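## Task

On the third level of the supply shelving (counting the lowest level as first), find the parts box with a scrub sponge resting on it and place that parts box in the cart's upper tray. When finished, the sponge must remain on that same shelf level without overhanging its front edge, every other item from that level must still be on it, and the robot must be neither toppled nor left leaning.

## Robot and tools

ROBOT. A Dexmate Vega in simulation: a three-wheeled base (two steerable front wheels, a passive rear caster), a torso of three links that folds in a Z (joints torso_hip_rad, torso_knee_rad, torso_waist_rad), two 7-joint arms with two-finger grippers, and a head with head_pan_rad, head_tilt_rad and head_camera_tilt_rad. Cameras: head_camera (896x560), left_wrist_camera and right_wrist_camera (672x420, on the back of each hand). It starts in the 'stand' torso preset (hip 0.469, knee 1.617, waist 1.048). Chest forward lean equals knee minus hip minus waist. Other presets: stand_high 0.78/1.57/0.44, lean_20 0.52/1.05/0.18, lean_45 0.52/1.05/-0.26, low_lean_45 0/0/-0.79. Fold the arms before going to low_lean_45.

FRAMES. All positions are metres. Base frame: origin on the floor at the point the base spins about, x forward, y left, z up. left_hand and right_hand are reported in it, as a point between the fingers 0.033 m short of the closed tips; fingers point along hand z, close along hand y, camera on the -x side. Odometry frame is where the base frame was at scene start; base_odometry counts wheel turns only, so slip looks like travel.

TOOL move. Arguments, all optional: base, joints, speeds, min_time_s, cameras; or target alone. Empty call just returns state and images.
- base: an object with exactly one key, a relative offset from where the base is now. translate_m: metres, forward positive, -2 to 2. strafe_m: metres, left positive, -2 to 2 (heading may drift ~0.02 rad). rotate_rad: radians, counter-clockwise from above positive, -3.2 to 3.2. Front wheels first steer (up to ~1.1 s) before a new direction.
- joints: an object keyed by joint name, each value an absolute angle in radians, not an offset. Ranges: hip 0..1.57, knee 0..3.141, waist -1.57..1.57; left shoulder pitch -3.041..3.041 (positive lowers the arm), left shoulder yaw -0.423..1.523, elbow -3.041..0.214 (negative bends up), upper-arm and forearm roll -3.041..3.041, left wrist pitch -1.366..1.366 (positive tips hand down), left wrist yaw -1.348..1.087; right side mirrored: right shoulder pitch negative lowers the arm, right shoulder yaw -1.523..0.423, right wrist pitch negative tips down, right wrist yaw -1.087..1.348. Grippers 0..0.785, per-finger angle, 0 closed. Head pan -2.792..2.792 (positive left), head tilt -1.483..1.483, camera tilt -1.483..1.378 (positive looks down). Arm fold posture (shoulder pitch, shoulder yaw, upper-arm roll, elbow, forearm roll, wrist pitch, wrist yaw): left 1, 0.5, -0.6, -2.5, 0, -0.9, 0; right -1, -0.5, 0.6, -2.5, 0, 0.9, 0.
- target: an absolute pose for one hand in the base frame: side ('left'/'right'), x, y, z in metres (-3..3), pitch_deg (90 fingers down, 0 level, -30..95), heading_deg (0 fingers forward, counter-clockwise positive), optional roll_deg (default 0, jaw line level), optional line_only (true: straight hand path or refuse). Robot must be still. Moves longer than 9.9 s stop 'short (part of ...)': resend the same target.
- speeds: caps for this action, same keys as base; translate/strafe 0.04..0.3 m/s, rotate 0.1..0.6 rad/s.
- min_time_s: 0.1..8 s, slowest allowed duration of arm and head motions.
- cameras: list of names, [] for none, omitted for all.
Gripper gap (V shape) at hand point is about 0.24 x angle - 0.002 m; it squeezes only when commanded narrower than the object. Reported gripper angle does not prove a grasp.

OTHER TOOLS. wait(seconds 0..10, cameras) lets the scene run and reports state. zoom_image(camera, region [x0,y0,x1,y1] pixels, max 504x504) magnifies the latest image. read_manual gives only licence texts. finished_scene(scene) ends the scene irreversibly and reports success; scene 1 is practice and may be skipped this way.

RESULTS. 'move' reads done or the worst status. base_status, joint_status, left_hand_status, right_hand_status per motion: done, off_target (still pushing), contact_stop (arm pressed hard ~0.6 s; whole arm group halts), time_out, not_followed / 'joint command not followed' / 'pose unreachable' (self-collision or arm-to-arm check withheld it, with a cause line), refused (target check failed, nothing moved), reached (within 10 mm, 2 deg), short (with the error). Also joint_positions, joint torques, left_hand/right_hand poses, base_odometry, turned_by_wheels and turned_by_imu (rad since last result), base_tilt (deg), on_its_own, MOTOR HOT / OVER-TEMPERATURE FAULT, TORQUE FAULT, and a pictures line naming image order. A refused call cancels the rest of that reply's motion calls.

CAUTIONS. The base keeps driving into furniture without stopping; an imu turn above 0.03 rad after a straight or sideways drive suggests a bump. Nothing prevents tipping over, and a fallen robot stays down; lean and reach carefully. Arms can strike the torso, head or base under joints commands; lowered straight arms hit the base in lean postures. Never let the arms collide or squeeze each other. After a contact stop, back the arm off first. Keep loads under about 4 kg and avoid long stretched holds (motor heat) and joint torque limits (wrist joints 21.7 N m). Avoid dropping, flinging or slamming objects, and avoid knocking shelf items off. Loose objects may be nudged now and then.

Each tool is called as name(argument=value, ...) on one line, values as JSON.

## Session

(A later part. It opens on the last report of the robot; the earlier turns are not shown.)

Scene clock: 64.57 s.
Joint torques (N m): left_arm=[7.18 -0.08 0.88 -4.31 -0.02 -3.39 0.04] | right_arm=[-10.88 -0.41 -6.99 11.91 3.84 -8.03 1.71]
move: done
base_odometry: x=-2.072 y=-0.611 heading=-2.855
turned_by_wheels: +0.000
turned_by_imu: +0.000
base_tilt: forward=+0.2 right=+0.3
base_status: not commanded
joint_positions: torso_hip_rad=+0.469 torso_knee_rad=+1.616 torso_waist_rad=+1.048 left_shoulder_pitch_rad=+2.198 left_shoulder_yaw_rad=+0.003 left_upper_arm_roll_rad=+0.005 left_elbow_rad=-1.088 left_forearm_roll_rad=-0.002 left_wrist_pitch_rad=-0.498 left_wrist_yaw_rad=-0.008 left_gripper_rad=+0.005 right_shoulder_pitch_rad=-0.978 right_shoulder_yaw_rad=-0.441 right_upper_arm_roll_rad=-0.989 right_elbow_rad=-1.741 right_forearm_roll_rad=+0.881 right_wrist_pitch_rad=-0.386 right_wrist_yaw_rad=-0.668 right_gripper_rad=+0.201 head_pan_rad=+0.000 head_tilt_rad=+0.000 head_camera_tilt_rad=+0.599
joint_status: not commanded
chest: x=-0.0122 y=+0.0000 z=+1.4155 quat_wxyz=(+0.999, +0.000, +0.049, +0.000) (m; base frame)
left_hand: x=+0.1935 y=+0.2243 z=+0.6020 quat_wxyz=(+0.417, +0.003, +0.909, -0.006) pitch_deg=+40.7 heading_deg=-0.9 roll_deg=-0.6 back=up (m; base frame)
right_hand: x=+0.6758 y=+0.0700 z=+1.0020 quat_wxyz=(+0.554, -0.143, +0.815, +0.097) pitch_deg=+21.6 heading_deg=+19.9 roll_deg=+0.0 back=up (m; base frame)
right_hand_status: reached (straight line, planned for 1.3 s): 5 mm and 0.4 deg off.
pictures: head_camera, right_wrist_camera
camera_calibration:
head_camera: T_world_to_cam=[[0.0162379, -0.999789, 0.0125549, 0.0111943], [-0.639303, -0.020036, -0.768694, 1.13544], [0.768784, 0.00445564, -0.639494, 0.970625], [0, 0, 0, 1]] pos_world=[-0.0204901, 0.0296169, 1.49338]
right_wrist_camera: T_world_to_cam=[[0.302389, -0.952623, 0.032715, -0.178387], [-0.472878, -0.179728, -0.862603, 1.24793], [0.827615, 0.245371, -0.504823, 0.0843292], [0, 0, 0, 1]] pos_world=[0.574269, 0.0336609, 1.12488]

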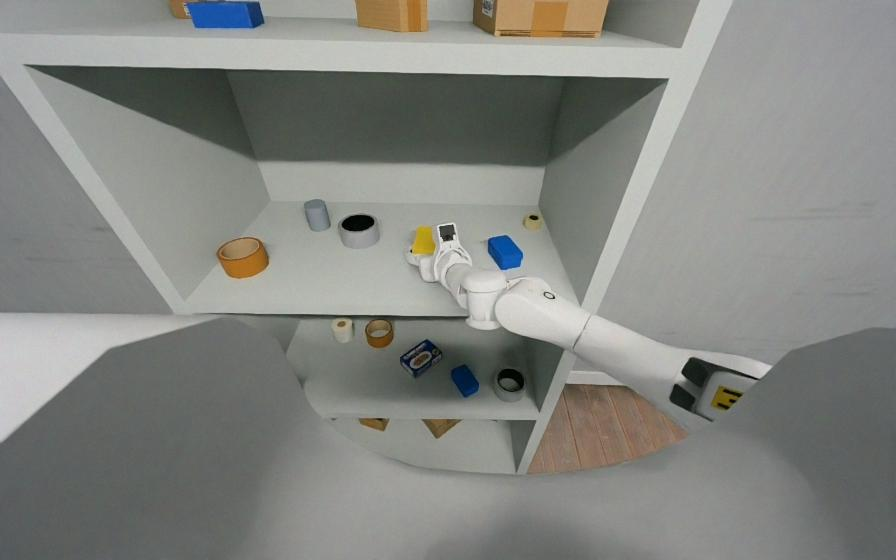

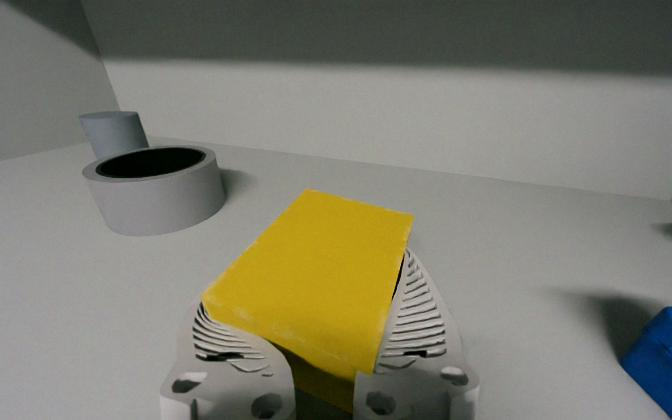

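move(joints={"right_gripper_rad":0.75}, cameras=[])

move(target={"side":"right","x":0.56,"y":0.028,"z":1.055,"pitch_deg":25,"heading_deg":20}, cameras=["head_camera","right_wrist_camera"])

move(joints={"right_gripper_rad":0.45}, cameras=[])

move(target={"side":"right","x":0.56,"y":-0.158,"z":1.06,"pitch_deg":32,"heading_deg":19}, cameras=["head_camera","right_wrist_camera"])

Scene clock: 66.47 s.
Joint torques (N m): left_arm=[7.03 0.11 1.19 -3.9 -0.02 -3.11 0.12] | right_arm=[2.89 -0.45 0.78 -2.99 0.58 -0.74 -0.01]
move: done
base_odometry: x=-2.072 y=-0.611 heading=-2.855
turned_by_wheels: +0.000
turned_by_imu: +0.001
base_tilt: forward=+0.2 right=+0.4
base_status: not commanded
joint_positions: torso_hip_rad=+0.469 torso_knee_rad=+1.617 torso_waist_rad=+1.048 left_shoulder_pitch_rad=+2.198 left_shoulder_yaw_rad=+0.003 left_upper_arm_roll_rad=+0.005 left_elbow_rad=-1.088 left_forearm_roll_rad=-0.002 left_wrist_pitch_rad=-0.498 left_wrist_yaw_rad=-0.008 left_gripper_rad=+0.005 right_shoulder_pitch_rad=-0.979 right_shoulder_yaw_rad=-0.441 right_upper_arm_roll_rad=-0.990 right_elbow_rad=-1.738 right_forearm_roll_rad=+0.881 right_wrist_pitch_rad=-0.387 right_wrist_yaw_rad=-0.666 right_gripper_rad=+0.750 head_pan_rad=+0.000 head_tilt_rad=+0.000 head_camera_tilt_rad=+0.599
joint_status: all done
chest: x=-0.0114 y=+0.0000 z=+1.4155 quat_wxyz=(+0.999, +0.000, +0.050, +0.000) (m; base frame)
left_hand: x=+0.1936 y=+0.2243 z=+0.6017 quat_wxyz=(+0.417, +0.003, +0.909, -0.006) pitch_deg=+40.8 heading_deg=-0.9 roll_deg=-0.6 back=up (m; base frame)
right_hand: x=+0.6752 y=+0.0701 z=+0.9984 quat_wxyz=(+0.552, -0.144, +0.816, +0.097) pitch_deg=+21.9 heading_deg=+20.0 roll_deg=+0.0 back=up (m; base frame)
pictures: none
No camera images: "cameras" was empty.

Scene clock: 70.20 s.
Joint torques (N m): left_arm=[7.44 0.74 0.77 -3.85 -0.06 -2.86 0.06] | right_arm=[6.04 -1.08 8.76 -11.41 -0.97 2.28 -0.37]
move: done
base_odometry: x=-2.072 y=-0.611 heading=-2.855
turned_by_wheels: +0.000
turned_by_imu: +0.001
base_tilt: forward=+0.1 right=+0.3
base_status: not commanded
joint_positions: torso_hip_rad=+0.469 torso_knee_rad=+1.617 torso_waist_rad=+1.048 left_shoulder_pitch_rad=+2.198 left_shoulder_yaw_rad=+0.003 left_upper_arm_roll_rad=+0.005 left_elbow_rad=-1.088 left_forearm_roll_rad=-0.002 left_wrist_pitch_rad=-0.498 left_wrist_yaw_rad=-0.008 left_gripper_rad=+0.005 right_shoulder_pitch_rad=-1.150 right_shoulder_yaw_rad=-0.688 right_upper_arm_roll_rad=-0.862 right_elbow_rad=-2.319 right_forearm_roll_rad=+1.101 right_wrist_pitch_rad=-0.603 right_wrist_yaw_rad=-0.958 right_gripper_rad=+0.750 head_pan_rad=+0.000 head_tilt_rad=+0.000 head_camera_tilt_rad=+0.599
joint_status: not commanded
chest: x=-0.0112 y=+0.0000 z=+1.4155 quat_wxyz=(+0.999, +0.000, +0.050, +0.000) (m; base frame)
left_hand: x=+0.1935 y=+0.2243 z=+0.6017 quat_wxyz=(+0.416, +0.003, +0.909, -0.006) pitch_deg=+40.8 heading_deg=-0.9 roll_deg=-0.6 back=up (m; base frame)
right_hand: x=+0.5612 y=+0.0284 z=+1.0538 quat_wxyz=(+0.529, -0.146, +0.831, +0.093) pitch_deg=+25.0 heading_deg=+20.0 roll_deg=+0.0 back=up (m; base frame)
right_hand_status: reached (straight line, planned for 2.2 s): 2 mm and 0.0 deg off.
pictures: head_camera, right_wrist_camera
camera_calibration:
head_camera: T_world_to_cam=[[0.0162539, -0.999789, 0.0125333, 0.0112089], [-0.640286, -0.0200354, -0.767875, 1.1349], [0.767964, 0.00445605, -0.640477, 0.971235], [0, 0, 0, 1]] pos_world=[-0.0193955, 0.0296169, 1.49337]
right_wrist_camera: T_world_to_cam=[[0.30559, -0.951512, 0.0352119, -0.189469], [-0.520446, -0.197887, -0.830648, 1.2245], [0.79734, 0.235512, -0.555683, 0.286407], [0, 0, 0, 1]] pos_world=[0.466822, -0.00542154, 1.18295]

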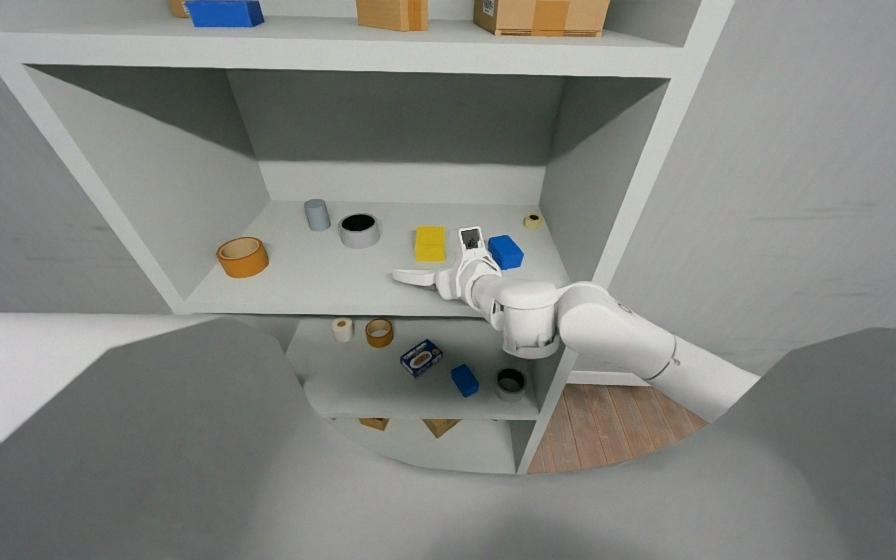

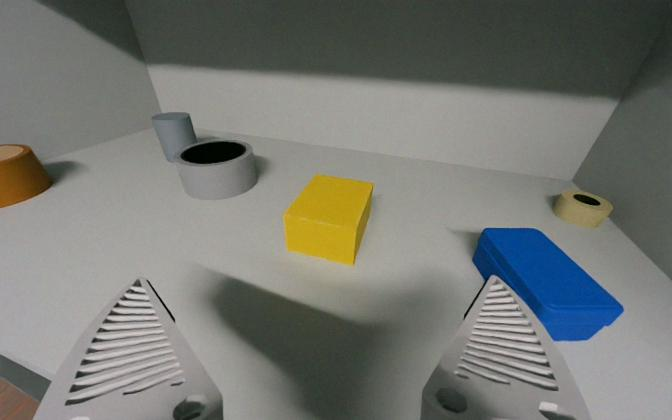

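Scene clock: 71.03 s.
Joint torques (N m): left_arm=[6.51 0.43 1.28 -4.15 -0.03 -2.81 0.01] | right_arm=[8.08 -2.17 8.93 -11.35 -0.49 2.93 -0.45]
move: done
base_odometry: x=-2.072 y=-0.611 heading=-2.855
turned_by_wheels: +0.000
turned_by_imu: +0.000
base_tilt: forward=+0.2 right=+0.3
base_status: not commanded
joint_positions: torso_hip_rad=+0.469 torso_knee_rad=+1.617 torso_waist_rad=+1.048 left_shoulder_pitch_rad=+2.198 left_shoulder_yaw_rad=+0.003 left_upper_arm_roll_rad=+0.005 left_elbow_rad=-1.088 left_forearm_roll_rad=-0.002 left_wrist_pitch_rad=-0.498 left_wrist_yaw_rad=-0.008 left_gripper_rad=+0.005 right_shoulder_pitch_rad=-1.152 right_shoulder_yaw_rad=-0.690 right_upper_arm_roll_rad=-0.861 right_elbow_rad=-2.323 right_forearm_roll_rad=+1.102 right_wrist_pitch_rad=-0.605 right_wrist_yaw_rad=-0.960 right_gripper_rad=+0.450 head_pan_rad=+0.000 head_tilt_rad=+0.000 head_camera_tilt_rad=+0.599
joint_status: all done
chest: x=-0.0112 y=+0.0000 z=+1.4155 quat_wxyz=(+0.999, +0.000, +0.050, +0.000) (m; base frame)
left_hand: x=+0.1935 y=+0.2243 z=+0.6017 quat_wxyz=(+0.416, +0.003, +0.909, -0.006) pitch_deg=+40.8 heading_deg=-0.9 roll_deg=-0.6 back=up (m; base frame)
right_hand: x=+0.5602 y=+0.0281 z=+1.0543 quat_wxyz=(+0.529, -0.147, +0.831, +0.093) pitch_deg=+25.1 heading_deg=+20.0 roll_deg=+0.0 back=up (m; base frame)
pictures: none
No camera images: "cameras" was empty.

Scene clock: 74.90 s.
Joint torques (N m): left_arm=[7.34 0.88 0.94 -4.65 -0.04 -3.14 0.04] | right_arm=[6.1 -7.84 11.76 -1.69 -0.43 2.61 0.16]
move: done
base_odometry: x=-2.072 y=-0.611 heading=-2.855
turned_by_wheels: +0.000
turned_by_imu: +0.001
base_tilt: forward=+0.2 right=+0.3
base_status: not commanded
joint_positions: torso_hip_rad=+0.469 torso_knee_rad=+1.617 torso_waist_rad=+1.048 left_shoulder_pitch_rad=+2.198 left_shoulder_yaw_rad=+0.003 left_upper_arm_roll_rad=+0.005 left_elbow_rad=-1.088 left_forearm_roll_rad=-0.002 left_wrist_pitch_rad=-0.498 left_wrist_yaw_rad=-0.008 left_gripper_rad=+0.005 right_shoulder_pitch_rad=-1.388 right_shoulder_yaw_rad=-1.319 right_upper_arm_roll_rad=-0.396 right_elbow_rad=-2.409 right_forearm_roll_rad=+1.498 right_wrist_pitch_rad=-0.450 right_wrist_yaw_rad=-0.643 right_gripper_rad=+0.450 head_pan_rad=+0.000 head_tilt_rad=+0.000 head_camera_tilt_rad=+0.599
joint_status: not commanded
chest: x=-0.0112 y=+0.0000 z=+1.4155 quat_wxyz=(+0.999, +0.000, +0.050, +0.000) (m; base frame)
left_hand: x=+0.1935 y=+0.2243 z=+0.6017 quat_wxyz=(+0.416, +0.003, +0.909, -0.006) pitch_deg=+40.8 heading_deg=-0.9 roll_deg=-0.6 back=up (m; base frame)
right_hand: x=+0.5598 y=-0.1568 z=+1.0593 quat_wxyz=(+0.478, -0.144, +0.863, +0.080) pitch_deg=+32.0 heading_deg=+19.0 roll_deg=+0.0 back=up (m; base frame)
right_hand_status: reached (straight line, planned for 2.3 s): 1 mm and 0.0 deg off.
pictures: head_camera, right_wrist_camera
camera_calibration:
head_camera: T_world_to_cam=[[0.0162539, -0.999789, 0.0125333, 0.0112089], [-0.640286, -0.0200354, -0.767875, 1.1349], [0.767964, 0.00445605, -0.640477, 0.971235], [0, 0, 0, 1]] pos_world=[-0.0193955, 0.0296169, 1.49337]
right_wrist_camera: T_world_to_cam=[[0.293157, -0.955241, 0.039673, -0.363849], [-0.615232, -0.220248, -0.756954, 1.16317], [0.731812, 0.197498, -0.652262, 0.467282], [0, 0, 0, 1]] pos_world=[0.480324, -0.183664, 1.19969]

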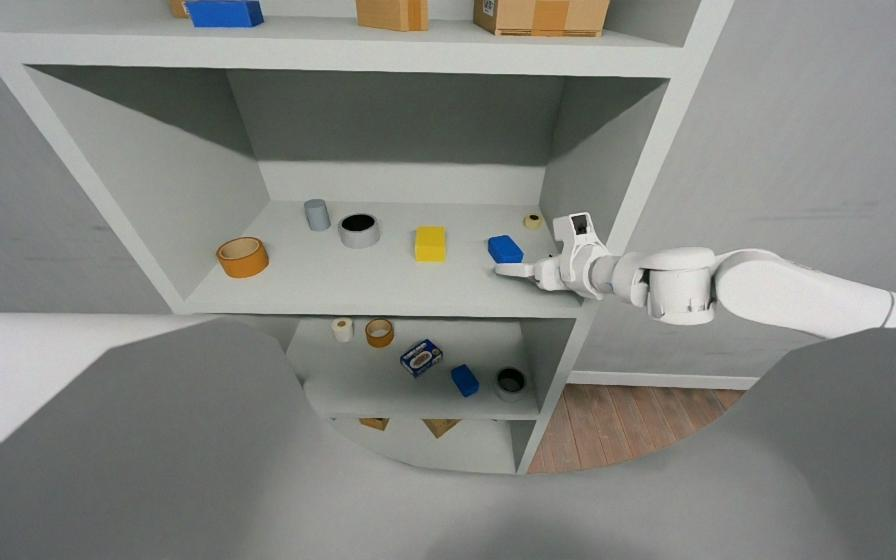

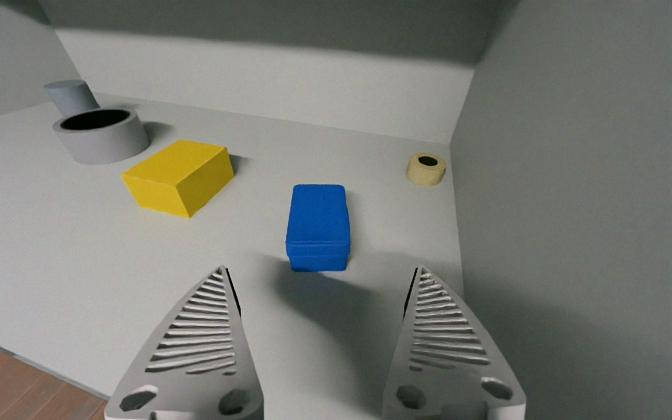

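move(target={"side":"right","x":0.688,"y":-0.112,"z":1.003,"pitch_deg":32,"heading_deg":20}, cameras=["right_wrist_camera"])

move(joints={"right_gripper_rad":0.12,"head_pan_rad":-1.6,"head_camera_tilt_rad":0.3}, cameras=["right_wrist_camera","head_camera"])

move(target={"side":"right","x":0.66,"y":-0.13,"z":1.06,"pitch_deg":32,"heading_deg":20}, cameras=["right_wrist_camera"])

Scene clock: 79.30 s.
Joint torques (N m): left_arm=[6.63 0.09 1.32 -4.77 -0.16 -2.87 0.14] | right_arm=[10.93 0.18 -3.33 2 1.06 -2.06 0.98]
move: done
base_odometry: x=-2.072 y=-0.611 heading=-2.855
turned_by_wheels: +0.000
turned_by_imu: +0.001
base_tilt: forward=+0.1 right=+0.3
base_status: not commanded
joint_positions: torso_hip_rad=+0.469 torso_knee_rad=+1.617 torso_waist_rad=+1.048 left_shoulder_pitch_rad=+2.198 left_shoulder_yaw_rad=+0.003 left_upper_arm_roll_rad=+0.005 left_elbow_rad=-1.088 left_forearm_roll_rad=-0.002 left_wrist_pitch_rad=-0.498 left_wrist_yaw_rad=-0.008 left_gripper_rad=+0.005 right_shoulder_pitch_rad=-0.987 right_shoulder_yaw_rad=-0.845 right_upper_arm_roll_rad=-0.720 right_elbow_rad=-1.896 right_forearm_roll_rad=+1.179 right_wrist_pitch_rad=-0.617 right_wrist_yaw_rad=-0.456 right_gripper_rad=+0.450 head_pan_rad=+0.000 head_tilt_rad=+0.000 head_camera_tilt_rad=+0.599
joint_status: not commanded
chest: x=-0.0116 y=+0.0000 z=+1.4155 quat_wxyz=(+0.999, +0.000, +0.050, +0.000) (m; base frame)
left_hand: x=+0.1935 y=+0.2243 z=+0.6018 quat_wxyz=(+0.417, +0.003, +0.909, -0.006) pitch_deg=+40.7 heading_deg=-0.9 roll_deg=-0.6 back=up (m; base frame)
right_hand: x=+0.6874 y=-0.1130 z=+1.0052 quat_wxyz=(+0.479, -0.151, +0.861, +0.084) pitch_deg=+31.8 heading_deg=+19.9 roll_deg=+0.0 back=up (m; base frame)
right_hand_status: reached (straight line, planned for 2.1 s): 2 mm and 0.2 deg off.
pictures: right_wrist_camera
camera_calibration:
right_wrist_camera: T_world_to_cam=[[0.308303, -0.950459, 0.0397107, -0.367093], [-0.60922, -0.229331, -0.759117, 1.2074], [0.730616, 0.209845, -0.649742, 0.329603], [0, 0, 0, 1]] pos_world=[0.607934, -0.141179, 1.14529]

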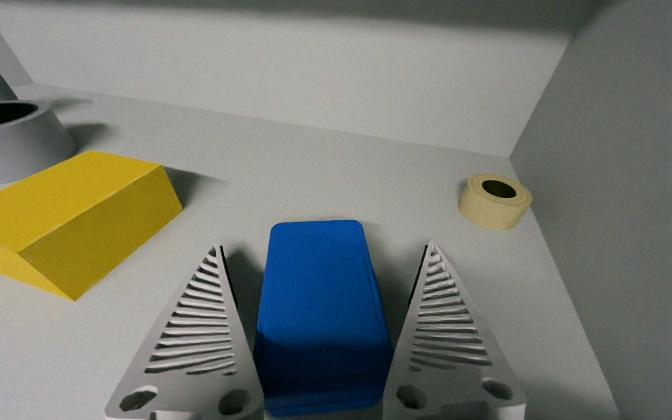

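Scene clock: 81.03 s.
Joint torques (N m): left_arm=[6.95 0.57 1.11 -4.21 -0.1 -2.94 0.19] | right_arm=[13.69 -4.03 -0.88 2.02 0.5 -0.86 0.1]
move: done
base_odometry: x=-2.072 y=-0.611 heading=-2.855
turned_by_wheels: +0.000
turned_by_imu: +0.001
base_tilt: forward=+0.2 right=+0.4
base_status: not commanded
joint_positions: torso_hip_rad=+0.469 torso_knee_rad=+1.617 torso_waist_rad=+1.048 left_shoulder_pitch_rad=+2.198 left_shoulder_yaw_rad=+0.003 left_upper_arm_roll_rad=+0.005 left_elbow_rad=-1.088 left_forearm_roll_rad=-0.002 left_wrist_pitch_rad=-0.498 left_wrist_yaw_rad=-0.008 left_gripper_rad=+0.005 right_shoulder_pitch_rad=-0.983 right_shoulder_yaw_rad=-0.841 right_upper_arm_roll_rad=-0.723 right_elbow_rad=-1.890 right_forearm_roll_rad=+1.176 right_wrist_pitch_rad=-0.618 right_wrist_yaw_rad=-0.454 right_gripper_rad=+0.120 head_pan_rad=-1.599 head_tilt_rad=+0.000 head_camera_tilt_rad=+0.301
joint_status: all done
chest: x=-0.0116 y=+0.0000 z=+1.4155 quat_wxyz=(+0.999, +0.000, +0.050, +0.000) (m; base frame)
left_hand: x=+0.1935 y=+0.2243 z=+0.6018 quat_wxyz=(+0.417, +0.003, +0.909, -0.006) pitch_deg=+40.7 heading_deg=-0.9 roll_deg=-0.6 back=up (m; base frame)
right_hand: x=+0.6882 y=-0.1120 z=+1.0043 quat_wxyz=(+0.478, -0.152, +0.861, +0.084) pitch_deg=+31.9 heading_deg=+20.0 roll_deg=+0.0 back=up (m; base frame)
pictures: head_camera, right_wrist_camera
camera_calibration:
head_camera: T_world_to_cam=[[-0.992943, 0.0184958, 0.117139, -0.223313], [-0.106655, 0.292579, -0.950275, 1.44711], [-0.0518484, -0.956063, -0.288541, 0.385224], [0, 0, 0, 1]] pos_world=[-0.047423, -0.0509644, 1.51246]
right_wrist_camera: T_world_to_cam=[[0.309561, -0.950045, 0.039833, -0.367363], [-0.609553, -0.230419, -0.75852, 1.20698], [0.729806, 0.210528, -0.650431, 0.32954], [0, 0, 0, 1]] pos_world=[0.608936, -0.140279, 1.14449]

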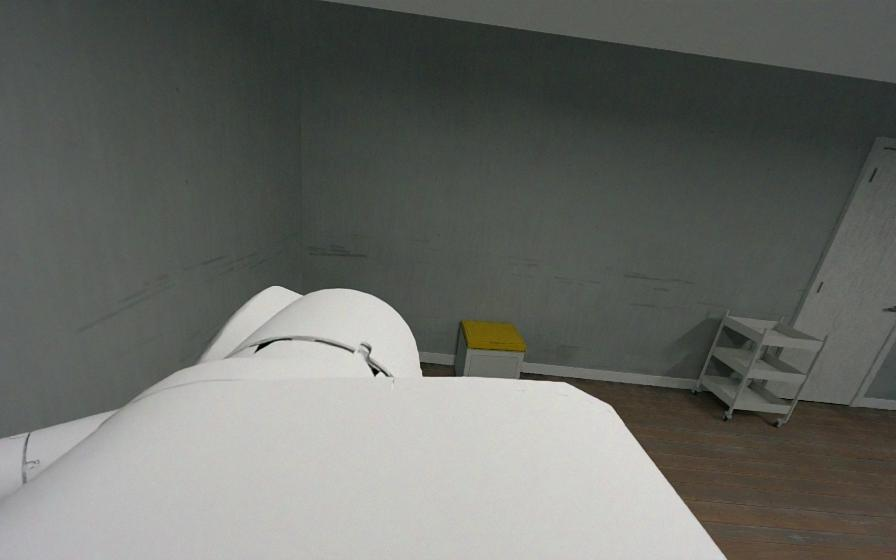

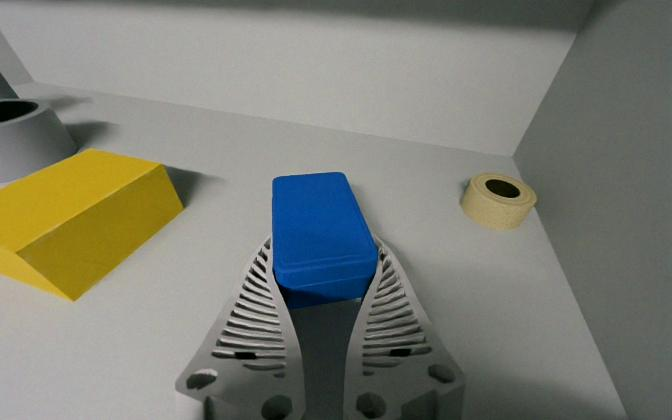

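Scene clock: 83.37 s.
Joint torques (N m): left_arm=[7.83 0.36 0.99 -2.96 0.04 -2.86 0.08] | right_arm=[9.47 -5.42 12.06 -8.61 -0.45 2.98 -0.21]
move: done
base_odometry: x=-2.072 y=-0.611 heading=-2.855
turned_by_wheels: +0.000
turned_by_imu: +0.001
base_tilt: forward=+0.2 right=+0.4
base_status: not commanded
joint_positions: torso_hip_rad=+0.469 torso_knee_rad=+1.617 torso_waist_rad=+1.048 left_shoulder_pitch_rad=+2.198 left_shoulder_yaw_rad=+0.003 left_upper_arm_roll_rad=+0.005 left_elbow_rad=-1.088 left_forearm_roll_rad=-0.002 left_wrist_pitch_rad=-0.498 left_wrist_yaw_rad=-0.008 left_gripper_rad=+0.005 right_shoulder_pitch_rad=-1.016 right_shoulder_yaw_rad=-0.963 right_upper_arm_roll_rad=-0.597 right_elbow_rad=-2.074 right_forearm_roll_rad=+1.350 right_wrist_pitch_rad=-0.704 right_wrist_yaw_rad=-0.544 right_gripper_rad=+0.120 head_pan_rad=-1.599 head_tilt_rad=+0.000 head_camera_tilt_rad=+0.301
joint_status: not commanded
chest: x=-0.0112 y=+0.0000 z=+1.4155 quat_wxyz=(+0.999, +0.000, +0.050, +0.000) (m; base frame)
left_hand: x=+0.1935 y=+0.2243 z=+0.6017 quat_wxyz=(+0.416, +0.003, +0.909, -0.006) pitch_deg=+40.8 heading_deg=-0.9 roll_deg=-0.6 back=up (m; base frame)
right_hand: x=+0.6610 y=-0.1296 z=+1.0576 quat_wxyz=(+0.477, -0.152, +0.862, +0.084) pitch_deg=+32.1 heading_deg=+20.0 roll_deg=+0.0 back=up (m; base frame)
right_hand_status: reached (straight line, planned for 0.9 s): 3 mm and 0.1 deg off.
pictures: right_wrist_camera
camera_calibration:
right_wrist_camera: T_world_to_cam=[[0.309666, -0.950034, 0.0392721, -0.377342], [-0.612244, -0.230823, -0.756226, 1.22606], [0.727505, 0.210133, -0.653131, 0.392106], [0, 0, 0, 1]] pos_world=[0.58224, -0.157879, 1.1981]

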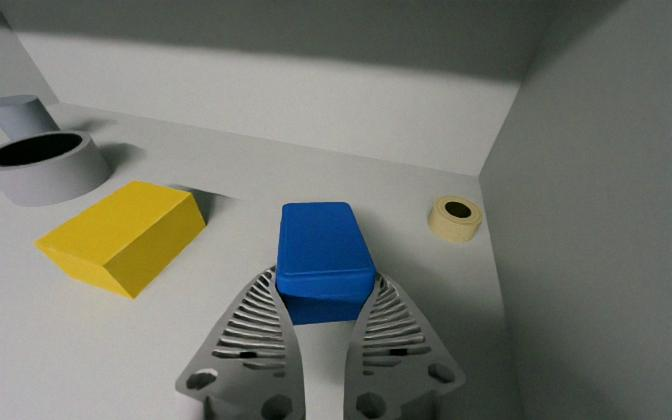

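move(base={"translate_m": -0.32}, cameras=[])

move(base={"rotate_rad": -2.64}, joints={"torso_hip_rad":0.1,"torso_knee_rad":0.9,"torso_waist_rad":0.7,"head_pan_rad":0,"head_camera_tilt_rad":0.45}, cameras=["head_camera","right_wrist_camera"])

Scene clock: 87.20 s.
Joint torques (N m): left_arm=[6.67 0.84 1.22 -3.06 -0.14 -3.11 0.02] | right_arm=[11.14 -3.8 11.58 -7.98 -0.72 2.55 -0.39]
move: done
base_odometry: x=-1.765 y=-0.521 heading=-2.856
turned_by_wheels: -0.001
turned_by_imu: +0.001
base_tilt: forward=+0.1 right=+0.3
base_status: done
joint_positions: torso_hip_rad=+0.469 torso_knee_rad=+1.617 torso_waist_rad=+1.048 left_shoulder_pitch_rad=+2.198 left_shoulder_yaw_rad=+0.003 left_upper_arm_roll_rad=+0.005 left_elbow_rad=-1.088 left_forearm_roll_rad=-0.002 left_wrist_pitch_rad=-0.498 left_wrist_yaw_rad=-0.008 left_gripper_rad=+0.005 right_shoulder_pitch_rad=-1.017 right_shoulder_yaw_rad=-0.967 right_upper_arm_roll_rad=-0.593 right_elbow_rad=-2.079 right_forearm_roll_rad=+1.356 right_wrist_pitch_rad=-0.706 right_wrist_yaw_rad=-0.547 right_gripper_rad=+0.120 head_pan_rad=-1.599 head_tilt_rad=+0.000 head_camera_tilt_rad=+0.301
joint_status: not commanded
chest: x=-0.0111 y=+0.0000 z=+1.4155 quat_wxyz=(+0.999, +0.000, +0.050, +0.000) (m; base frame)
left_hand: x=+0.1936 y=+0.2243 z=+0.6016 quat_wxyz=(+0.416, +0.003, +0.909, -0.006) pitch_deg=+40.8 heading_deg=-0.9 roll_deg=-0.6 back=up (m; base frame)
right_hand: x=+0.6601 y=-0.1300 z=+1.0590 quat_wxyz=(+0.477, -0.152, +0.862, +0.084) pitch_deg=+32.1 heading_deg=+20.0 roll_deg=+0.0 back=up (m; base frame)
pictures: none
No camera images: "cameras" was empty.

Scene clock: 93.17 s.
Joint torques (N m): left_arm=[7.46 0.92 0.9 -4.32 -0.15 -3 0.05] | right_arm=[12.61 -2.95 11.47 -8.39 -0.72 2.78 -0.22]
move: done
base_odometry: x=-1.764 y=-0.521 heading=+0.790
turned_by_wheels: -2.638
turned_by_imu: -2.565
base_tilt: forward=+0.1 right=+0.3
base_status: done
joint_positions: torso_hip_rad=+0.100 torso_knee_rad=+0.900 torso_waist_rad=+0.700 left_shoulder_pitch_rad=+2.198 left_shoulder_yaw_rad=+0.003 left_upper_arm_roll_rad=+0.005 left_elbow_rad=-1.088 left_forearm_roll_rad=-0.002 left_wrist_pitch_rad=-0.498 left_wrist_yaw_rad=-0.008 left_gripper_rad=+0.005 right_shoulder_pitch_rad=-1.017 right_shoulder_yaw_rad=-0.967 right_upper_arm_roll_rad=-0.593 right_elbow_rad=-2.079 right_forearm_roll_rad=+1.356 right_wrist_pitch_rad=-0.706 right_wrist_yaw_rad=-0.547 right_gripper_rad=+0.120 head_pan_rad=-0.001 head_tilt_rad=+0.000 head_camera_tilt_rad=+0.449
joint_status: all done
chest: x=-0.0771 y=+0.0000 z=+1.2332 quat_wxyz=(+0.999, +0.000, +0.050, +0.000) (m; base frame)
left_hand: x=+0.1276 y=+0.2243 z=+0.4194 quat_wxyz=(+0.416, +0.003, +0.909, -0.006) pitch_deg=+40.8 heading_deg=-0.9 roll_deg=-0.6 back=up (m; base frame)
right_hand: x=+0.5941 y=-0.1300 z=+0.8768 quat_wxyz=(+0.477, -0.152, +0.862, +0.084) pitch_deg=+32.1 heading_deg=+20.0 roll_deg=+0.0 back=up (m; base frame)
pictures: head_camera, right_wrist_camera
camera_calibration:
head_camera: T_world_to_cam=[[0.0134484, -0.999798, 0.0149341, 0.0110747], [-0.518496, -0.0197434, -0.854852, 1.08351], [0.854974, 0.00375307, -0.518657, 0.759228], [0, 0, 0, 1]] pos_world=[-0.0874724, 0.0296153, 1.31986]
right_wrist_camera: T_world_to_cam=[[0.310192, -0.949845, 0.0396813, -0.350467], [-0.612218, -0.231517, -0.756035, 1.04799], [0.727303, 0.210222, -0.653327, 0.323071], [0, 0, 0, 1]] pos_world=[0.515341, -0.158179, 1.0173]

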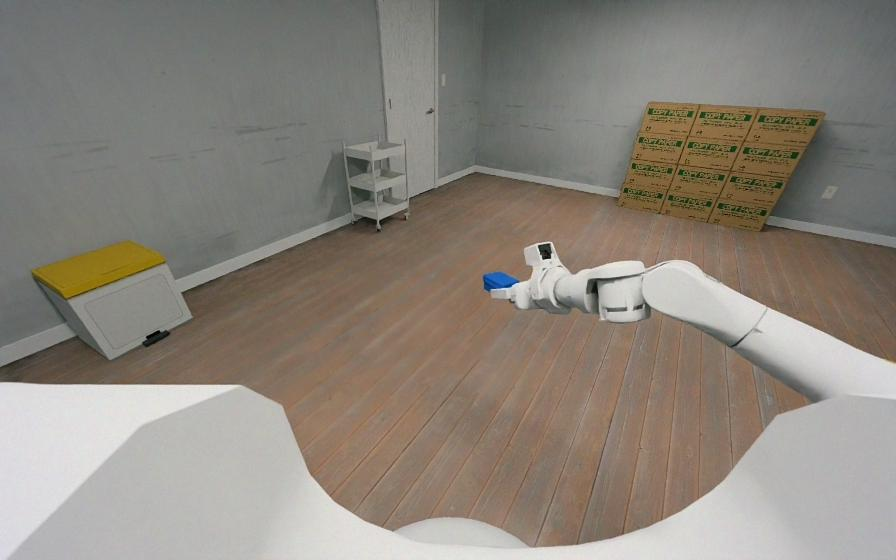

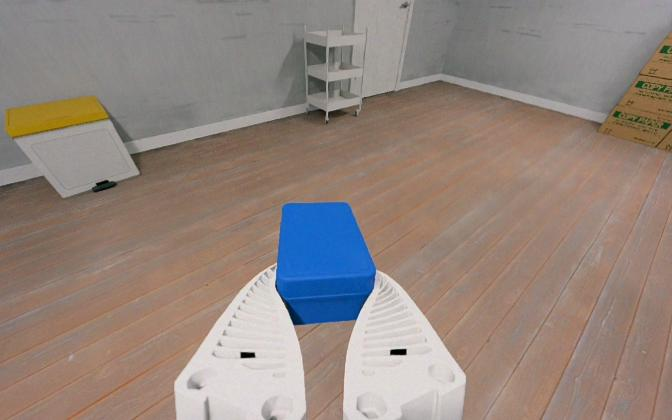

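move(base={"rotate_rad": 0.058}, cameras=[])

move(base={"translate_m": 2.58}, cameras=[])

move(base={"rotate_rad": 0.88}, cameras=["head_camera","right_wrist_camera"])

Scene clock: 95.00 s.
Joint torques (N m): left_arm=[7.24 0.14 1.28 -4.55 -0.08 -3.23 0.06] | right_arm=[11.04 -4.96 11.39 -7.57 -0.71 2.8 -0.07]
move: done
base_odometry: x=-1.764 y=-0.521 heading=+0.848
turned_by_wheels: +0.058
turned_by_imu: +0.057
base_tilt: forward=+0.1 right=+0.2
base_status: done
joint_positions: torso_hip_rad=+0.100 torso_knee_rad=+0.900 torso_waist_rad=+0.700 left_shoulder_pitch_rad=+2.198 left_shoulder_yaw_rad=+0.003 left_upper_arm_roll_rad=+0.005 left_elbow_rad=-1.088 left_forearm_roll_rad=-0.002 left_wrist_pitch_rad=-0.498 left_wrist_yaw_rad=-0.008 left_gripper_rad=+0.005 right_shoulder_pitch_rad=-1.017 right_shoulder_yaw_rad=-0.967 right_upper_arm_roll_rad=-0.593 right_elbow_rad=-2.079 right_forearm_roll_rad=+1.356 right_wrist_pitch_rad=-0.706 right_wrist_yaw_rad=-0.547 right_gripper_rad=+0.120 head_pan_rad=-0.001 head_tilt_rad=+0.000 head_camera_tilt_rad=+0.449
joint_status: not commanded
chest: x=-0.0771 y=+0.0000 z=+1.2332 quat_wxyz=(+0.999, +0.000, +0.050, +0.000) (m; base frame)
left_hand: x=+0.1276 y=+0.2243 z=+0.4194 quat_wxyz=(+0.416, +0.003, +0.909, -0.006) pitch_deg=+40.8 heading_deg=-0.9 roll_deg=-0.6 back=up (m; base frame)
right_hand: x=+0.5941 y=-0.1300 z=+0.8768 quat_wxyz=(+0.477, -0.152, +0.862, +0.084) pitch_deg=+32.1 heading_deg=+20.0 roll_deg=+0.0 back=up (m; base frame)
pictures: none
No camera images: "cameras" was empty.

"base": translate_m = 2.58 is out of range: |translate_m| is at most 2

not run: a call was refused earlier in this reply.

move(base={"translate_m": 2.0}, cameras=[])

move(base={"translate_m": 0.58}, cameras=[])

move(base={"rotate_rad": 0.88}, cameras=["head_camera","right_wrist_camera"])

Scene clock: 103.80 s.
Joint torques (N m): left_arm=[8.26 0.98 1.06 -3.77 -0.05 -2.72 0.03] | right_arm=[10.7 -5.29 11.35 -8.42 -0.65 3.07 -0.28]
move: done
base_odometry: x=-0.437 y=+0.975 heading=+0.847
turned_by_wheels: -0.001
turned_by_imu: -0.011
base_tilt: forward=+0.1 right=+0.3
base_status: done
joint_positions: torso_hip_rad=+0.100 torso_knee_rad=+0.900 torso_waist_rad=+0.700 left_shoulder_pitch_rad=+2.198 left_shoulder_yaw_rad=+0.003 left_upper_arm_roll_rad=+0.005 left_elbow_rad=-1.088 left_forearm_roll_rad=-0.002 left_wrist_pitch_rad=-0.498 left_wrist_yaw_rad=-0.008 left_gripper_rad=+0.005 right_shoulder_pitch_rad=-1.017 right_shoulder_yaw_rad=-0.967 right_upper_arm_roll_rad=-0.593 right_elbow_rad=-2.079 right_forearm_roll_rad=+1.356 right_wrist_pitch_rad=-0.706 right_wrist_yaw_rad=-0.547 right_gripper_rad=+0.120 head_pan_rad=-0.001 head_tilt_rad=+0.000 head_camera_tilt_rad=+0.449
joint_status: not commanded
chest: x=-0.0770 y=+0.0000 z=+1.2332 quat_wxyz=(+0.999, +0.000, +0.050, +0.000) (m; base frame)
left_hand: x=+0.1276 y=+0.2243 z=+0.4194 quat_wxyz=(+0.416, +0.003, +0.909, -0.006) pitch_deg=+40.8 heading_deg=-0.9 roll_deg=-0.6 back=up (m; base frame)
right_hand: x=+0.5941 y=-0.1300 z=+0.8767 quat_wxyz=(+0.477, -0.152, +0.862, +0.084) pitch_deg=+32.1 heading_deg=+20.0 roll_deg=+0.0 back=up (m; base frame)
pictures: none
No camera images: "cameras" was empty.

Scene clock: 107.57 s.
Joint torques (N m): left_arm=[6.99 0.55 1.25 -3.67 -0.07 -3.12 -0.11] | right_arm=[11.46 -3.4 11.47 -6.89 -0.19 3.02 -0.4]
move: done
base_odometry: x=-0.052 y=+1.409 heading=+0.846
turned_by_wheels: -0.001
turned_by_imu: -0.003
base_tilt: forward=+0.2 right=+0.3
base_status: done
joint_positions: torso_hip_rad=+0.100 torso_knee_rad=+0.900 torso_waist_rad=+0.700 left_shoulder_pitch_rad=+2.198 left_shoulder_yaw_rad=+0.003 left_upper_arm_roll_rad=+0.005 left_elbow_rad=-1.088 left_forearm_roll_rad=-0.002 left_wrist_pitch_rad=-0.498 left_wrist_yaw_rad=-0.008 left_gripper_rad=+0.005 right_shoulder_pitch_rad=-1.017 right_shoulder_yaw_rad=-0.967 right_upper_arm_roll_rad=-0.593 right_elbow_rad=-2.079 right_forearm_roll_rad=+1.356 right_wrist_pitch_rad=-0.706 right_wrist_yaw_rad=-0.547 right_gripper_rad=+0.120 head_pan_rad=-0.001 head_tilt_rad=+0.000 head_camera_tilt_rad=+0.449
joint_status: not commanded
chest: x=-0.0770 y=+0.0000 z=+1.2332 quat_wxyz=(+0.999, +0.000, +0.050, +0.000) (m; base frame)
left_hand: x=+0.1276 y=+0.2243 z=+0.4194 quat_wxyz=(+0.416, +0.003, +0.909, -0.006) pitch_deg=+40.8 heading_deg=-0.9 roll_deg=-0.6 back=up (m; base frame)
right_hand: x=+0.5941 y=-0.1300 z=+0.8767 quat_wxyz=(+0.477, -0.152, +0.862, +0.084) pitch_deg=+32.1 heading_deg=+20.0 roll_deg=+0.0 back=up (m; base frame)
pictures: none
No camera images: "cameras" was empty.

Scene clock: 110.63 s.
Joint torques (N m): left_arm=[7.36 1.67 1.1 -3.93 -0.05 -2.94 0.01] | right_arm=[11.51 -3.11 11.23 -8.24 -0.61 3.23 -0.06]
move: done
base_odometry: x=-0.052 y=+1.410 heading=+1.725
turned_by_wheels: +0.879
turned_by_imu: +0.855
base_tilt: forward=+0.2 right=+0.4
base_status: done
joint_positions: torso_hip_rad=+0.100 torso_knee_rad=+0.900 torso_waist_rad=+0.700 left_shoulder_pitch_rad=+2.198 left_shoulder_yaw_rad=+0.003 left_upper_arm_roll_rad=+0.005 left_elbow_rad=-1.088 left_forearm_roll_rad=-0.002 left_wrist_pitch_rad=-0.498 left_wrist_yaw_rad=-0.008 left_gripper_rad=+0.005 right_shoulder_pitch_rad=-1.017 right_shoulder_yaw_rad=-0.967 right_upper_arm_roll_rad=-0.593 right_elbow_rad=-2.079 right_forearm_roll_rad=+1.356 right_wrist_pitch_rad=-0.706 right_wrist_yaw_rad=-0.547 right_gripper_rad=+0.120 head_pan_rad=+0.000 head_tilt_rad=+0.000 head_camera_tilt_rad=+0.449
joint_status: not commanded
chest: x=-0.0770 y=+0.0000 z=+1.2332 quat_wxyz=(+0.999, +0.000, +0.050, +0.000) (m; base frame)
left_hand: x=+0.1276 y=+0.2243 z=+0.4194 quat_wxyz=(+0.416, +0.003, +0.909, -0.006) pitch_deg=+40.8 heading_deg=-0.9 roll_deg=-0.6 back=up (m; base frame)
right_hand: x=+0.5941 y=-0.1300 z=+0.8767 quat_wxyz=(+0.477, -0.152, +0.862, +0.084) pitch_deg=+32.1 heading_deg=+20.0 roll_deg=+0.0 back=up (m; base frame)
pictures: head_camera, right_wrist_camera
camera_calibration:
head_camera: T_world_to_cam=[[0.0136729, -0.999795, 0.0149121, 0.0111225], [-0.51861, -0.0198415, -0.854781, 1.08346], [0.854902, 0.00395382, -0.518775, 0.759288], [0, 0, 0, 1]] pos_world=[-0.0873737, 0.0296157, 1.31986]
right_wrist_camera: T_world_to_cam=[[0.310131, -0.949864, 0.0396991, -0.350457], [-0.612343, -0.231524, -0.755932, 1.04795], [0.727224, 0.210129, -0.653445, 0.323217], [0, 0, 0, 1]] pos_world=[0.515341, -0.158178, 1.0173]

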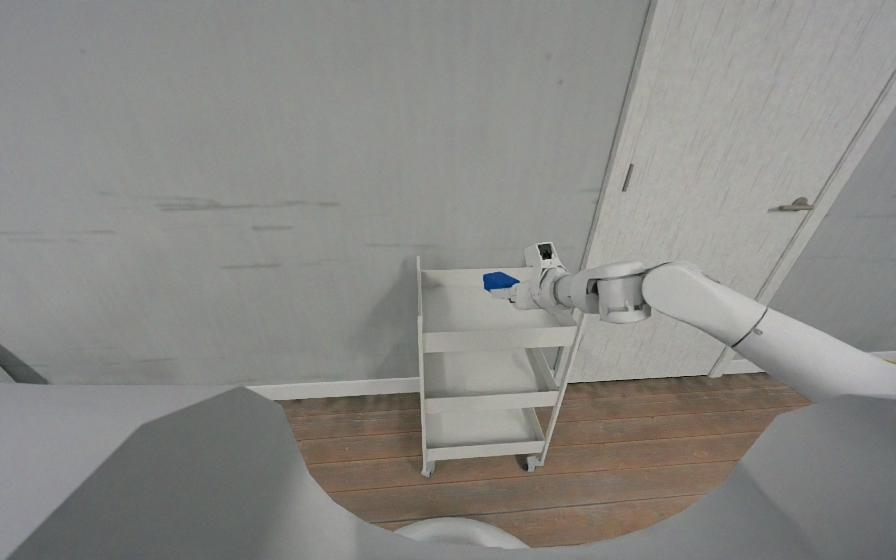

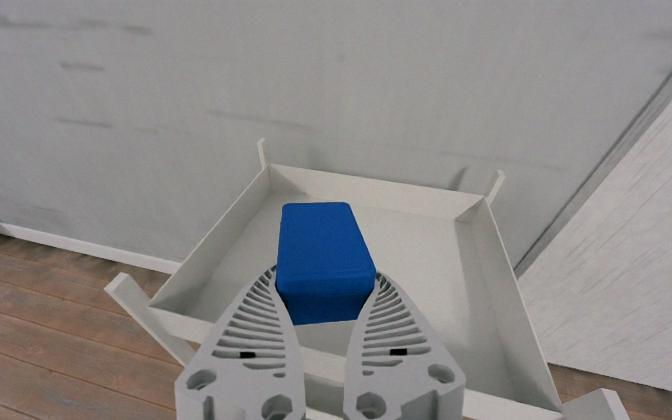

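move(base={"translate_m": 0.2}, cameras=[])

move(target={"side":"right","x":0.62,"y":-0.14,"z":0.685,"pitch_deg":32,"heading_deg":15}, cameras=["head_camera","right_wrist_camera"])

Scene clock: 113.40 s.
Joint torques (N m): left_arm=[7.23 0.36 1.11 -3.54 -0.04 -3.24 0.01] | right_arm=[11.76 -3.52 12.56 -6.9 -0.38 3.11 0.07]
move: done
base_odometry: x=-0.082 y=+1.607 heading=+1.726
turned_by_wheels: +0.001
turned_by_imu: +0.001
base_tilt: forward=+0.1 right=+0.3
base_status: done
joint_positions: torso_hip_rad=+0.100 torso_knee_rad=+0.900 torso_waist_rad=+0.700 left_shoulder_pitch_rad=+2.198 left_shoulder_yaw_rad=+0.003 left_upper_arm_roll_rad=+0.005 left_elbow_rad=-1.088 left_forearm_roll_rad=-0.002 left_wrist_pitch_rad=-0.498 left_wrist_yaw_rad=-0.008 left_gripper_rad=+0.005 right_shoulder_pitch_rad=-1.017 right_shoulder_yaw_rad=-0.967 right_upper_arm_roll_rad=-0.593 right_elbow_rad=-2.079 right_forearm_roll_rad=+1.356 right_wrist_pitch_rad=-0.706 right_wrist_yaw_rad=-0.547 right_gripper_rad=+0.120 head_pan_rad=+0.000 head_tilt_rad=+0.000 head_camera_tilt_rad=+0.449
joint_status: not commanded
chest: x=-0.0770 y=+0.0000 z=+1.2332 quat_wxyz=(+0.999, +0.000, +0.050, +0.000) (m; base frame)
left_hand: x=+0.1276 y=+0.2243 z=+0.4194 quat_wxyz=(+0.416, +0.003, +0.909, -0.006) pitch_deg=+40.8 heading_deg=-0.9 roll_deg=-0.6 back=up (m; base frame)
right_hand: x=+0.5942 y=-0.1300 z=+0.8767 quat_wxyz=(+0.477, -0.152, +0.862, +0.084) pitch_deg=+32.1 heading_deg=+20.0 roll_deg=+0.0 back=up (m; base frame)
pictures: none
No camera images: "cameras" was empty.

Scene clock: 117.03 s.
Joint torques (N m): left_arm=[6.59 0.28 1.07 -3.86 -0.09 -2.35 0.11] | right_arm=[5.25 1.26 1.43 -1.02 0.07 0.24 0.61]
move: done
base_odometry: x=-0.082 y=+1.607 heading=+1.726
turned_by_wheels: +0.000
turned_by_imu: +0.001
base_tilt: forward=+0.1 right=+0.3
base_status: not commanded
joint_positions: torso_hip_rad=+0.100 torso_knee_rad=+0.900 torso_waist_rad=+0.700 left_shoulder_pitch_rad=+2.198 left_shoulder_yaw_rad=+0.003 left_upper_arm_roll_rad=+0.005 left_elbow_rad=-1.088 left_forearm_roll_rad=-0.002 left_wrist_pitch_rad=-0.498 left_wrist_yaw_rad=-0.008 left_gripper_rad=+0.005 right_shoulder_pitch_rad=-1.098 right_shoulder_yaw_rad=-0.704 right_upper_arm_roll_rad=-0.833 right_elbow_rad=-1.557 right_forearm_roll_rad=+0.950 right_wrist_pitch_rad=-0.313 right_wrist_yaw_rad=-0.352 right_gripper_rad=+0.120 head_pan_rad=+0.000 head_tilt_rad=+0.000 head_camera_tilt_rad=+0.449
joint_status: not commanded
chest: x=-0.0773 y=+0.0000 z=+1.2332 quat_wxyz=(+0.999, +0.000, +0.050, +0.000) (m; base frame)
left_hand: x=+0.1276 y=+0.2243 z=+0.4194 quat_wxyz=(+0.417, +0.003, +0.909, -0.006) pitch_deg=+40.8 heading_deg=-0.9 roll_deg=-0.6 back=up (m; base frame)
right_hand: x=+0.6204 y=-0.1402 z=+0.6877 quat_wxyz=(+0.481, -0.114, +0.867, +0.063) pitch_deg=+31.9 heading_deg=+15.0 roll_deg=+0.0 back=up (m; base frame)
right_hand_status: reached (straight line, planned for 2.1 s): 3 mm and 0.1 deg off.
pictures: head_camera, right_wrist_camera
camera_calibration:
head_camera: T_world_to_cam=[[0.0136676, -0.999795, 0.0149168, 0.0111214], [-0.518302, -0.0198414, -0.854967, 1.0835], [0.855088, 0.00395394, -0.518467, 0.759101], [0, 0, 0, 1]] pos_world=[-0.0876722, 0.0296157, 1.31976]
right_wrist_camera: T_world_to_cam=[[0.225547, -0.973435, 0.039403, -0.311416], [-0.627895, -0.176171, -0.758097, 0.937646], [0.7449, 0.146246, -0.65095, 0.160987], [0, 0, 0, 1]] pos_world=[0.539064, -0.161501, 0.827892]

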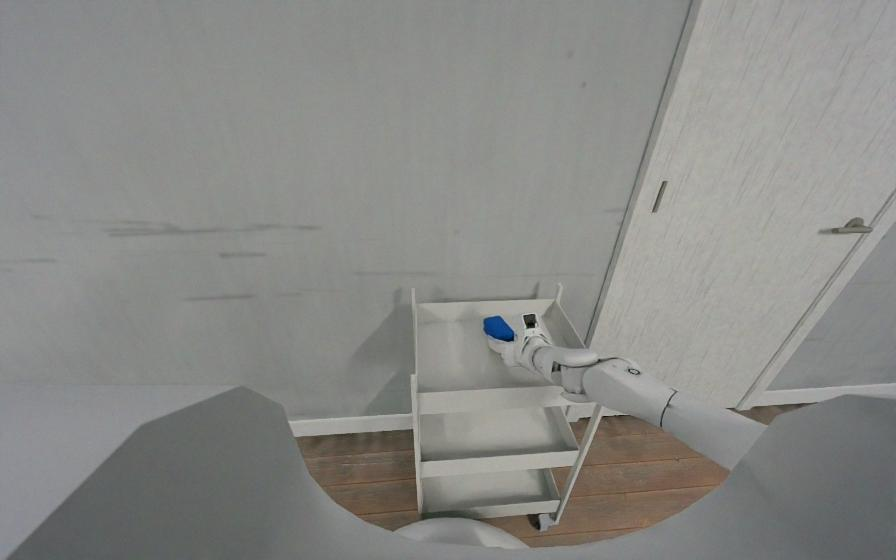

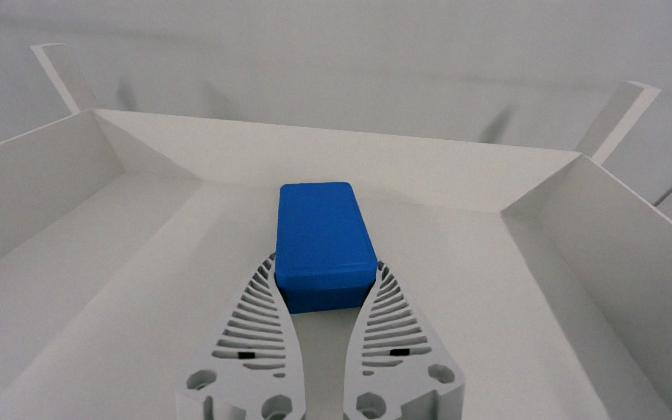

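move(target={"side":"right","x":0.62,"y":-0.14,"z":0.676,"pitch_deg":32,"heading_deg":15}, cameras=[])

move(joints={"right_gripper_rad":0.6}, cameras=["right_wrist_camera"])

move(target={"side":"right","x":0.55,"y":-0.16,"z":0.76,"pitch_deg":36,"heading_deg":15}, cameras=["right_wrist_camera","head_camera"])

Scene clock: 118.67 s.
Joint torques (N m): left_arm=[7.6 -0.17 1.06 -4.1 -0.12 -3.07 0.1] | right_arm=[7.53 -2.97 0.04 1.39 0.38 -0.75 0.03]
move: done
base_odometry: x=-0.082 y=+1.607 heading=+1.726
turned_by_wheels: +0.000
turned_by_imu: +0.000
base_tilt: forward=+0.1 right=+0.3
base_status: not commanded
joint_positions: torso_hip_rad=+0.100 torso_knee_rad=+0.900 torso_waist_rad=+0.700 left_shoulder_pitch_rad=+2.198 left_shoulder_yaw_rad=+0.003 left_upper_arm_roll_rad=+0.005 left_elbow_rad=-1.088 left_forearm_roll_rad=-0.002 left_wrist_pitch_rad=-0.498 left_wrist_yaw_rad=-0.008 left_gripper_rad=+0.005 right_shoulder_pitch_rad=-1.098 right_shoulder_yaw_rad=-0.688 right_upper_arm_roll_rad=-0.843 right_elbow_rad=-1.522 right_forearm_roll_rad=+0.935 right_wrist_pitch_rad=-0.291 right_wrist_yaw_rad=-0.338 right_gripper_rad=+0.120 head_pan_rad=+0.000 head_tilt_rad=+0.000 head_camera_tilt_rad=+0.449
joint_status: not commanded
chest: x=-0.0774 y=+0.0000 z=+1.2332 quat_wxyz=(+0.999, +0.000, +0.050, +0.000) (m; base frame)
left_hand: x=+0.1276 y=+0.2243 z=+0.4194 quat_wxyz=(+0.417, +0.003, +0.909, -0.006) pitch_deg=+40.8 heading_deg=-0.9 roll_deg=-0.6 back=up (m; base frame)
right_hand: x=+0.6205 y=-0.1400 z=+0.6785 quat_wxyz=(+0.481, -0.114, +0.867, +0.063) pitch_deg=+31.9 heading_deg=+15.0 roll_deg=+0.0 back=up (m; base frame)
right_hand_status: reached (straight line, planned for 0.4 s): 3 mm and 0.1 deg off.
pictures: none
No camera images: "cameras" was empty.

Scene clock: 119.73 s.
Joint torques (N m): left_arm=[7.41 -0.47 1.28 -4.49 -0.06 -2.63 -0.04] | right_arm=[6.79 -2.57 0.69 -0.77 0.14 -0.77 0.1]
move: done
base_odometry: x=-0.082 y=+1.607 heading=+1.726
turned_by_wheels: +0.000
turned_by_imu: +0.000
base_tilt: forward=+0.2 right=+0.3
base_status: not commanded
joint_positions: torso_hip_rad=+0.100 torso_knee_rad=+0.900 torso_waist_rad=+0.700 left_shoulder_pitch_rad=+2.198 left_shoulder_yaw_rad=+0.003 left_upper_arm_roll_rad=+0.005 left_elbow_rad=-1.088 left_forearm_roll_rad=-0.002 left_wrist_pitch_rad=-0.498 left_wrist_yaw_rad=-0.008 left_gripper_rad=+0.005 right_shoulder_pitch_rad=-1.098 right_shoulder_yaw_rad=-0.685 right_upper_arm_roll_rad=-0.844 right_elbow_rad=-1.516 right_forearm_roll_rad=+0.933 right_wrist_pitch_rad=-0.288 right_wrist_yaw_rad=-0.336 right_gripper_rad=+0.600 head_pan_rad=+0.000 head_tilt_rad=+0.000 head_camera_tilt_rad=+0.449
joint_status: all done
chest: x=-0.0774 y=+0.0000 z=+1.2332 quat_wxyz=(+0.999, +0.000, +0.050, +0.000) (m; base frame)
left_hand: x=+0.1276 y=+0.2243 z=+0.4194 quat_wxyz=(+0.417, +0.003, +0.909, -0.006) pitch_deg=+40.8 heading_deg=-0.9 roll_deg=-0.6 back=up (m; base frame)
right_hand: x=+0.6205 y=-0.1400 z=+0.6771 quat_wxyz=(+0.481, -0.114, +0.867, +0.063) pitch_deg=+31.9 heading_deg=+15.0 roll_deg=+0.0 back=up (m; base frame)
pictures: right_wrist_camera
camera_calibration:
right_wrist_camera: T_world_to_cam=[[0.225657, -0.973398, 0.0396867, -0.310992], [-0.6279, -0.176468, -0.758024, 0.929559], [0.744863, 0.146134, -0.651018, 0.154101], [0, 0, 0, 1]] pos_world=[0.539064, -0.161201, 0.817292]

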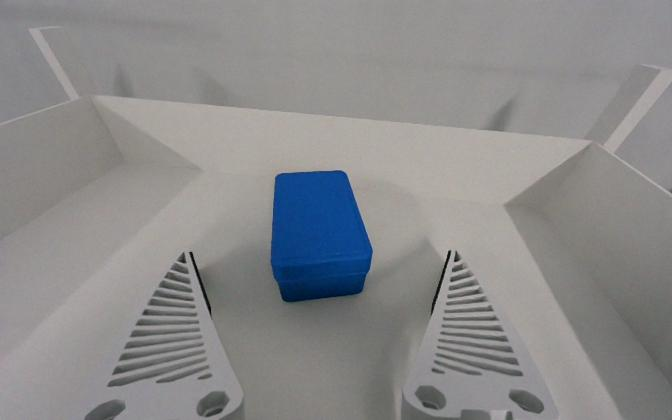

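Scene clock: 123.23 s.
Joint torques (N m): left_arm=[7.35 1.1 1.68 -3.81 -0.11 -2.76 -0.01] | right_arm=[8.35 -6.27 11.01 -9.05 -0.63 2.15 -0.22]
move: done
base_odometry: x=-0.082 y=+1.607 heading=+1.726
turned_by_wheels: +0.000
turned_by_imu: +0.001
base_tilt: forward=+0.1 right=+0.3
base_status: not commanded
joint_positions: torso_hip_rad=+0.100 torso_knee_rad=+0.900 torso_waist_rad=+0.700 left_shoulder_pitch_rad=+2.198 left_shoulder_yaw_rad=+0.003 left_upper_arm_roll_rad=+0.005 left_elbow_rad=-1.088 left_forearm_roll_rad=-0.002 left_wrist_pitch_rad=-0.498 left_wrist_yaw_rad=-0.008 left_gripper_rad=+0.005 right_shoulder_pitch_rad=-1.222 right_shoulder_yaw_rad=-0.966 right_upper_arm_roll_rad=-0.660 right_elbow_rad=-2.029 right_forearm_roll_rad=+1.218 right_wrist_pitch_rad=-0.528 right_wrist_yaw_rad=-0.566 right_gripper_rad=+0.600 head_pan_rad=+0.000 head_tilt_rad=+0.000 head_camera_tilt_rad=+0.449
joint_status: not commanded
chest: x=-0.0772 y=+0.0000 z=+1.2332 quat_wxyz=(+0.999, +0.000, +0.050, +0.000) (m; base frame)
left_hand: x=+0.1276 y=+0.2243 z=+0.4194 quat_wxyz=(+0.416, +0.003, +0.909, -0.006) pitch_deg=+40.8 heading_deg=-0.9 roll_deg=-0.6 back=up (m; base frame)
right_hand: x=+0.5509 y=-0.1600 z=+0.7585 quat_wxyz=(+0.450, -0.116, +0.883, +0.059) pitch_deg=+36.0 heading_deg=+15.0 roll_deg=+0.0 back=up (m; base frame)
right_hand_status: reached (straight line, planned for 2.0 s): 2 mm and 0.0 deg off.
pictures: head_camera, right_wrist_camera
camera_calibration:
head_camera: T_world_to_cam=[[0.0136677, -0.999795, 0.0149169, 0.0111212], [-0.518302, -0.0198415, -0.854967, 1.0835], [0.855088, 0.00395394, -0.518467, 0.759101], [0, 0, 0, 1]] pos_world=[-0.0876722, 0.0296157, 1.31976]
right_wrist_camera: T_world_to_cam=[[0.22814, -0.97274, 0.0415762, -0.320789], [-0.678725, -0.18951, -0.70952, 0.933215], [0.698057, 0.133651, -0.703458, 0.325389], [0, 0, 0, 1]] pos_world=[0.479442, -0.17868, 0.904369]

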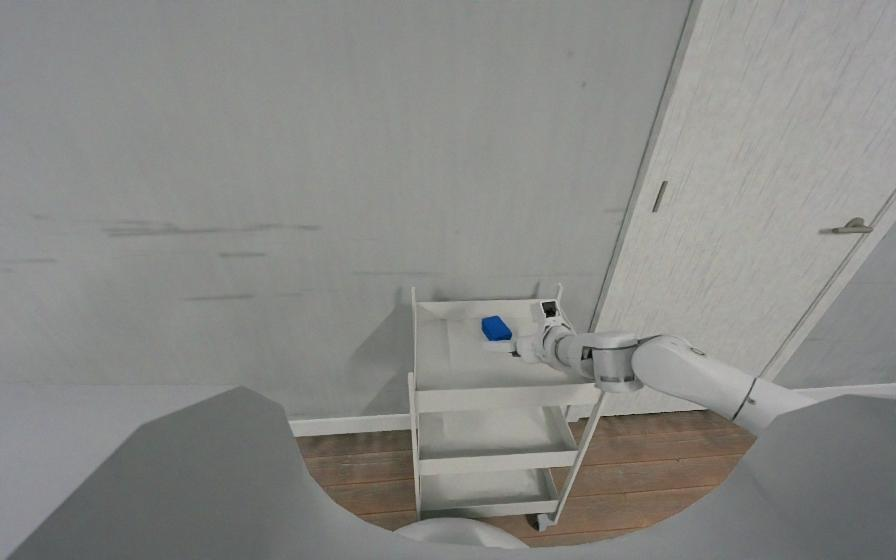

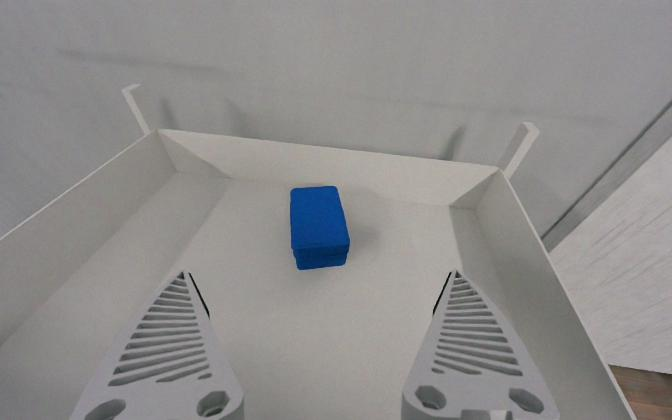

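finished_scene(scene=3)

The scene is finished: the task was done.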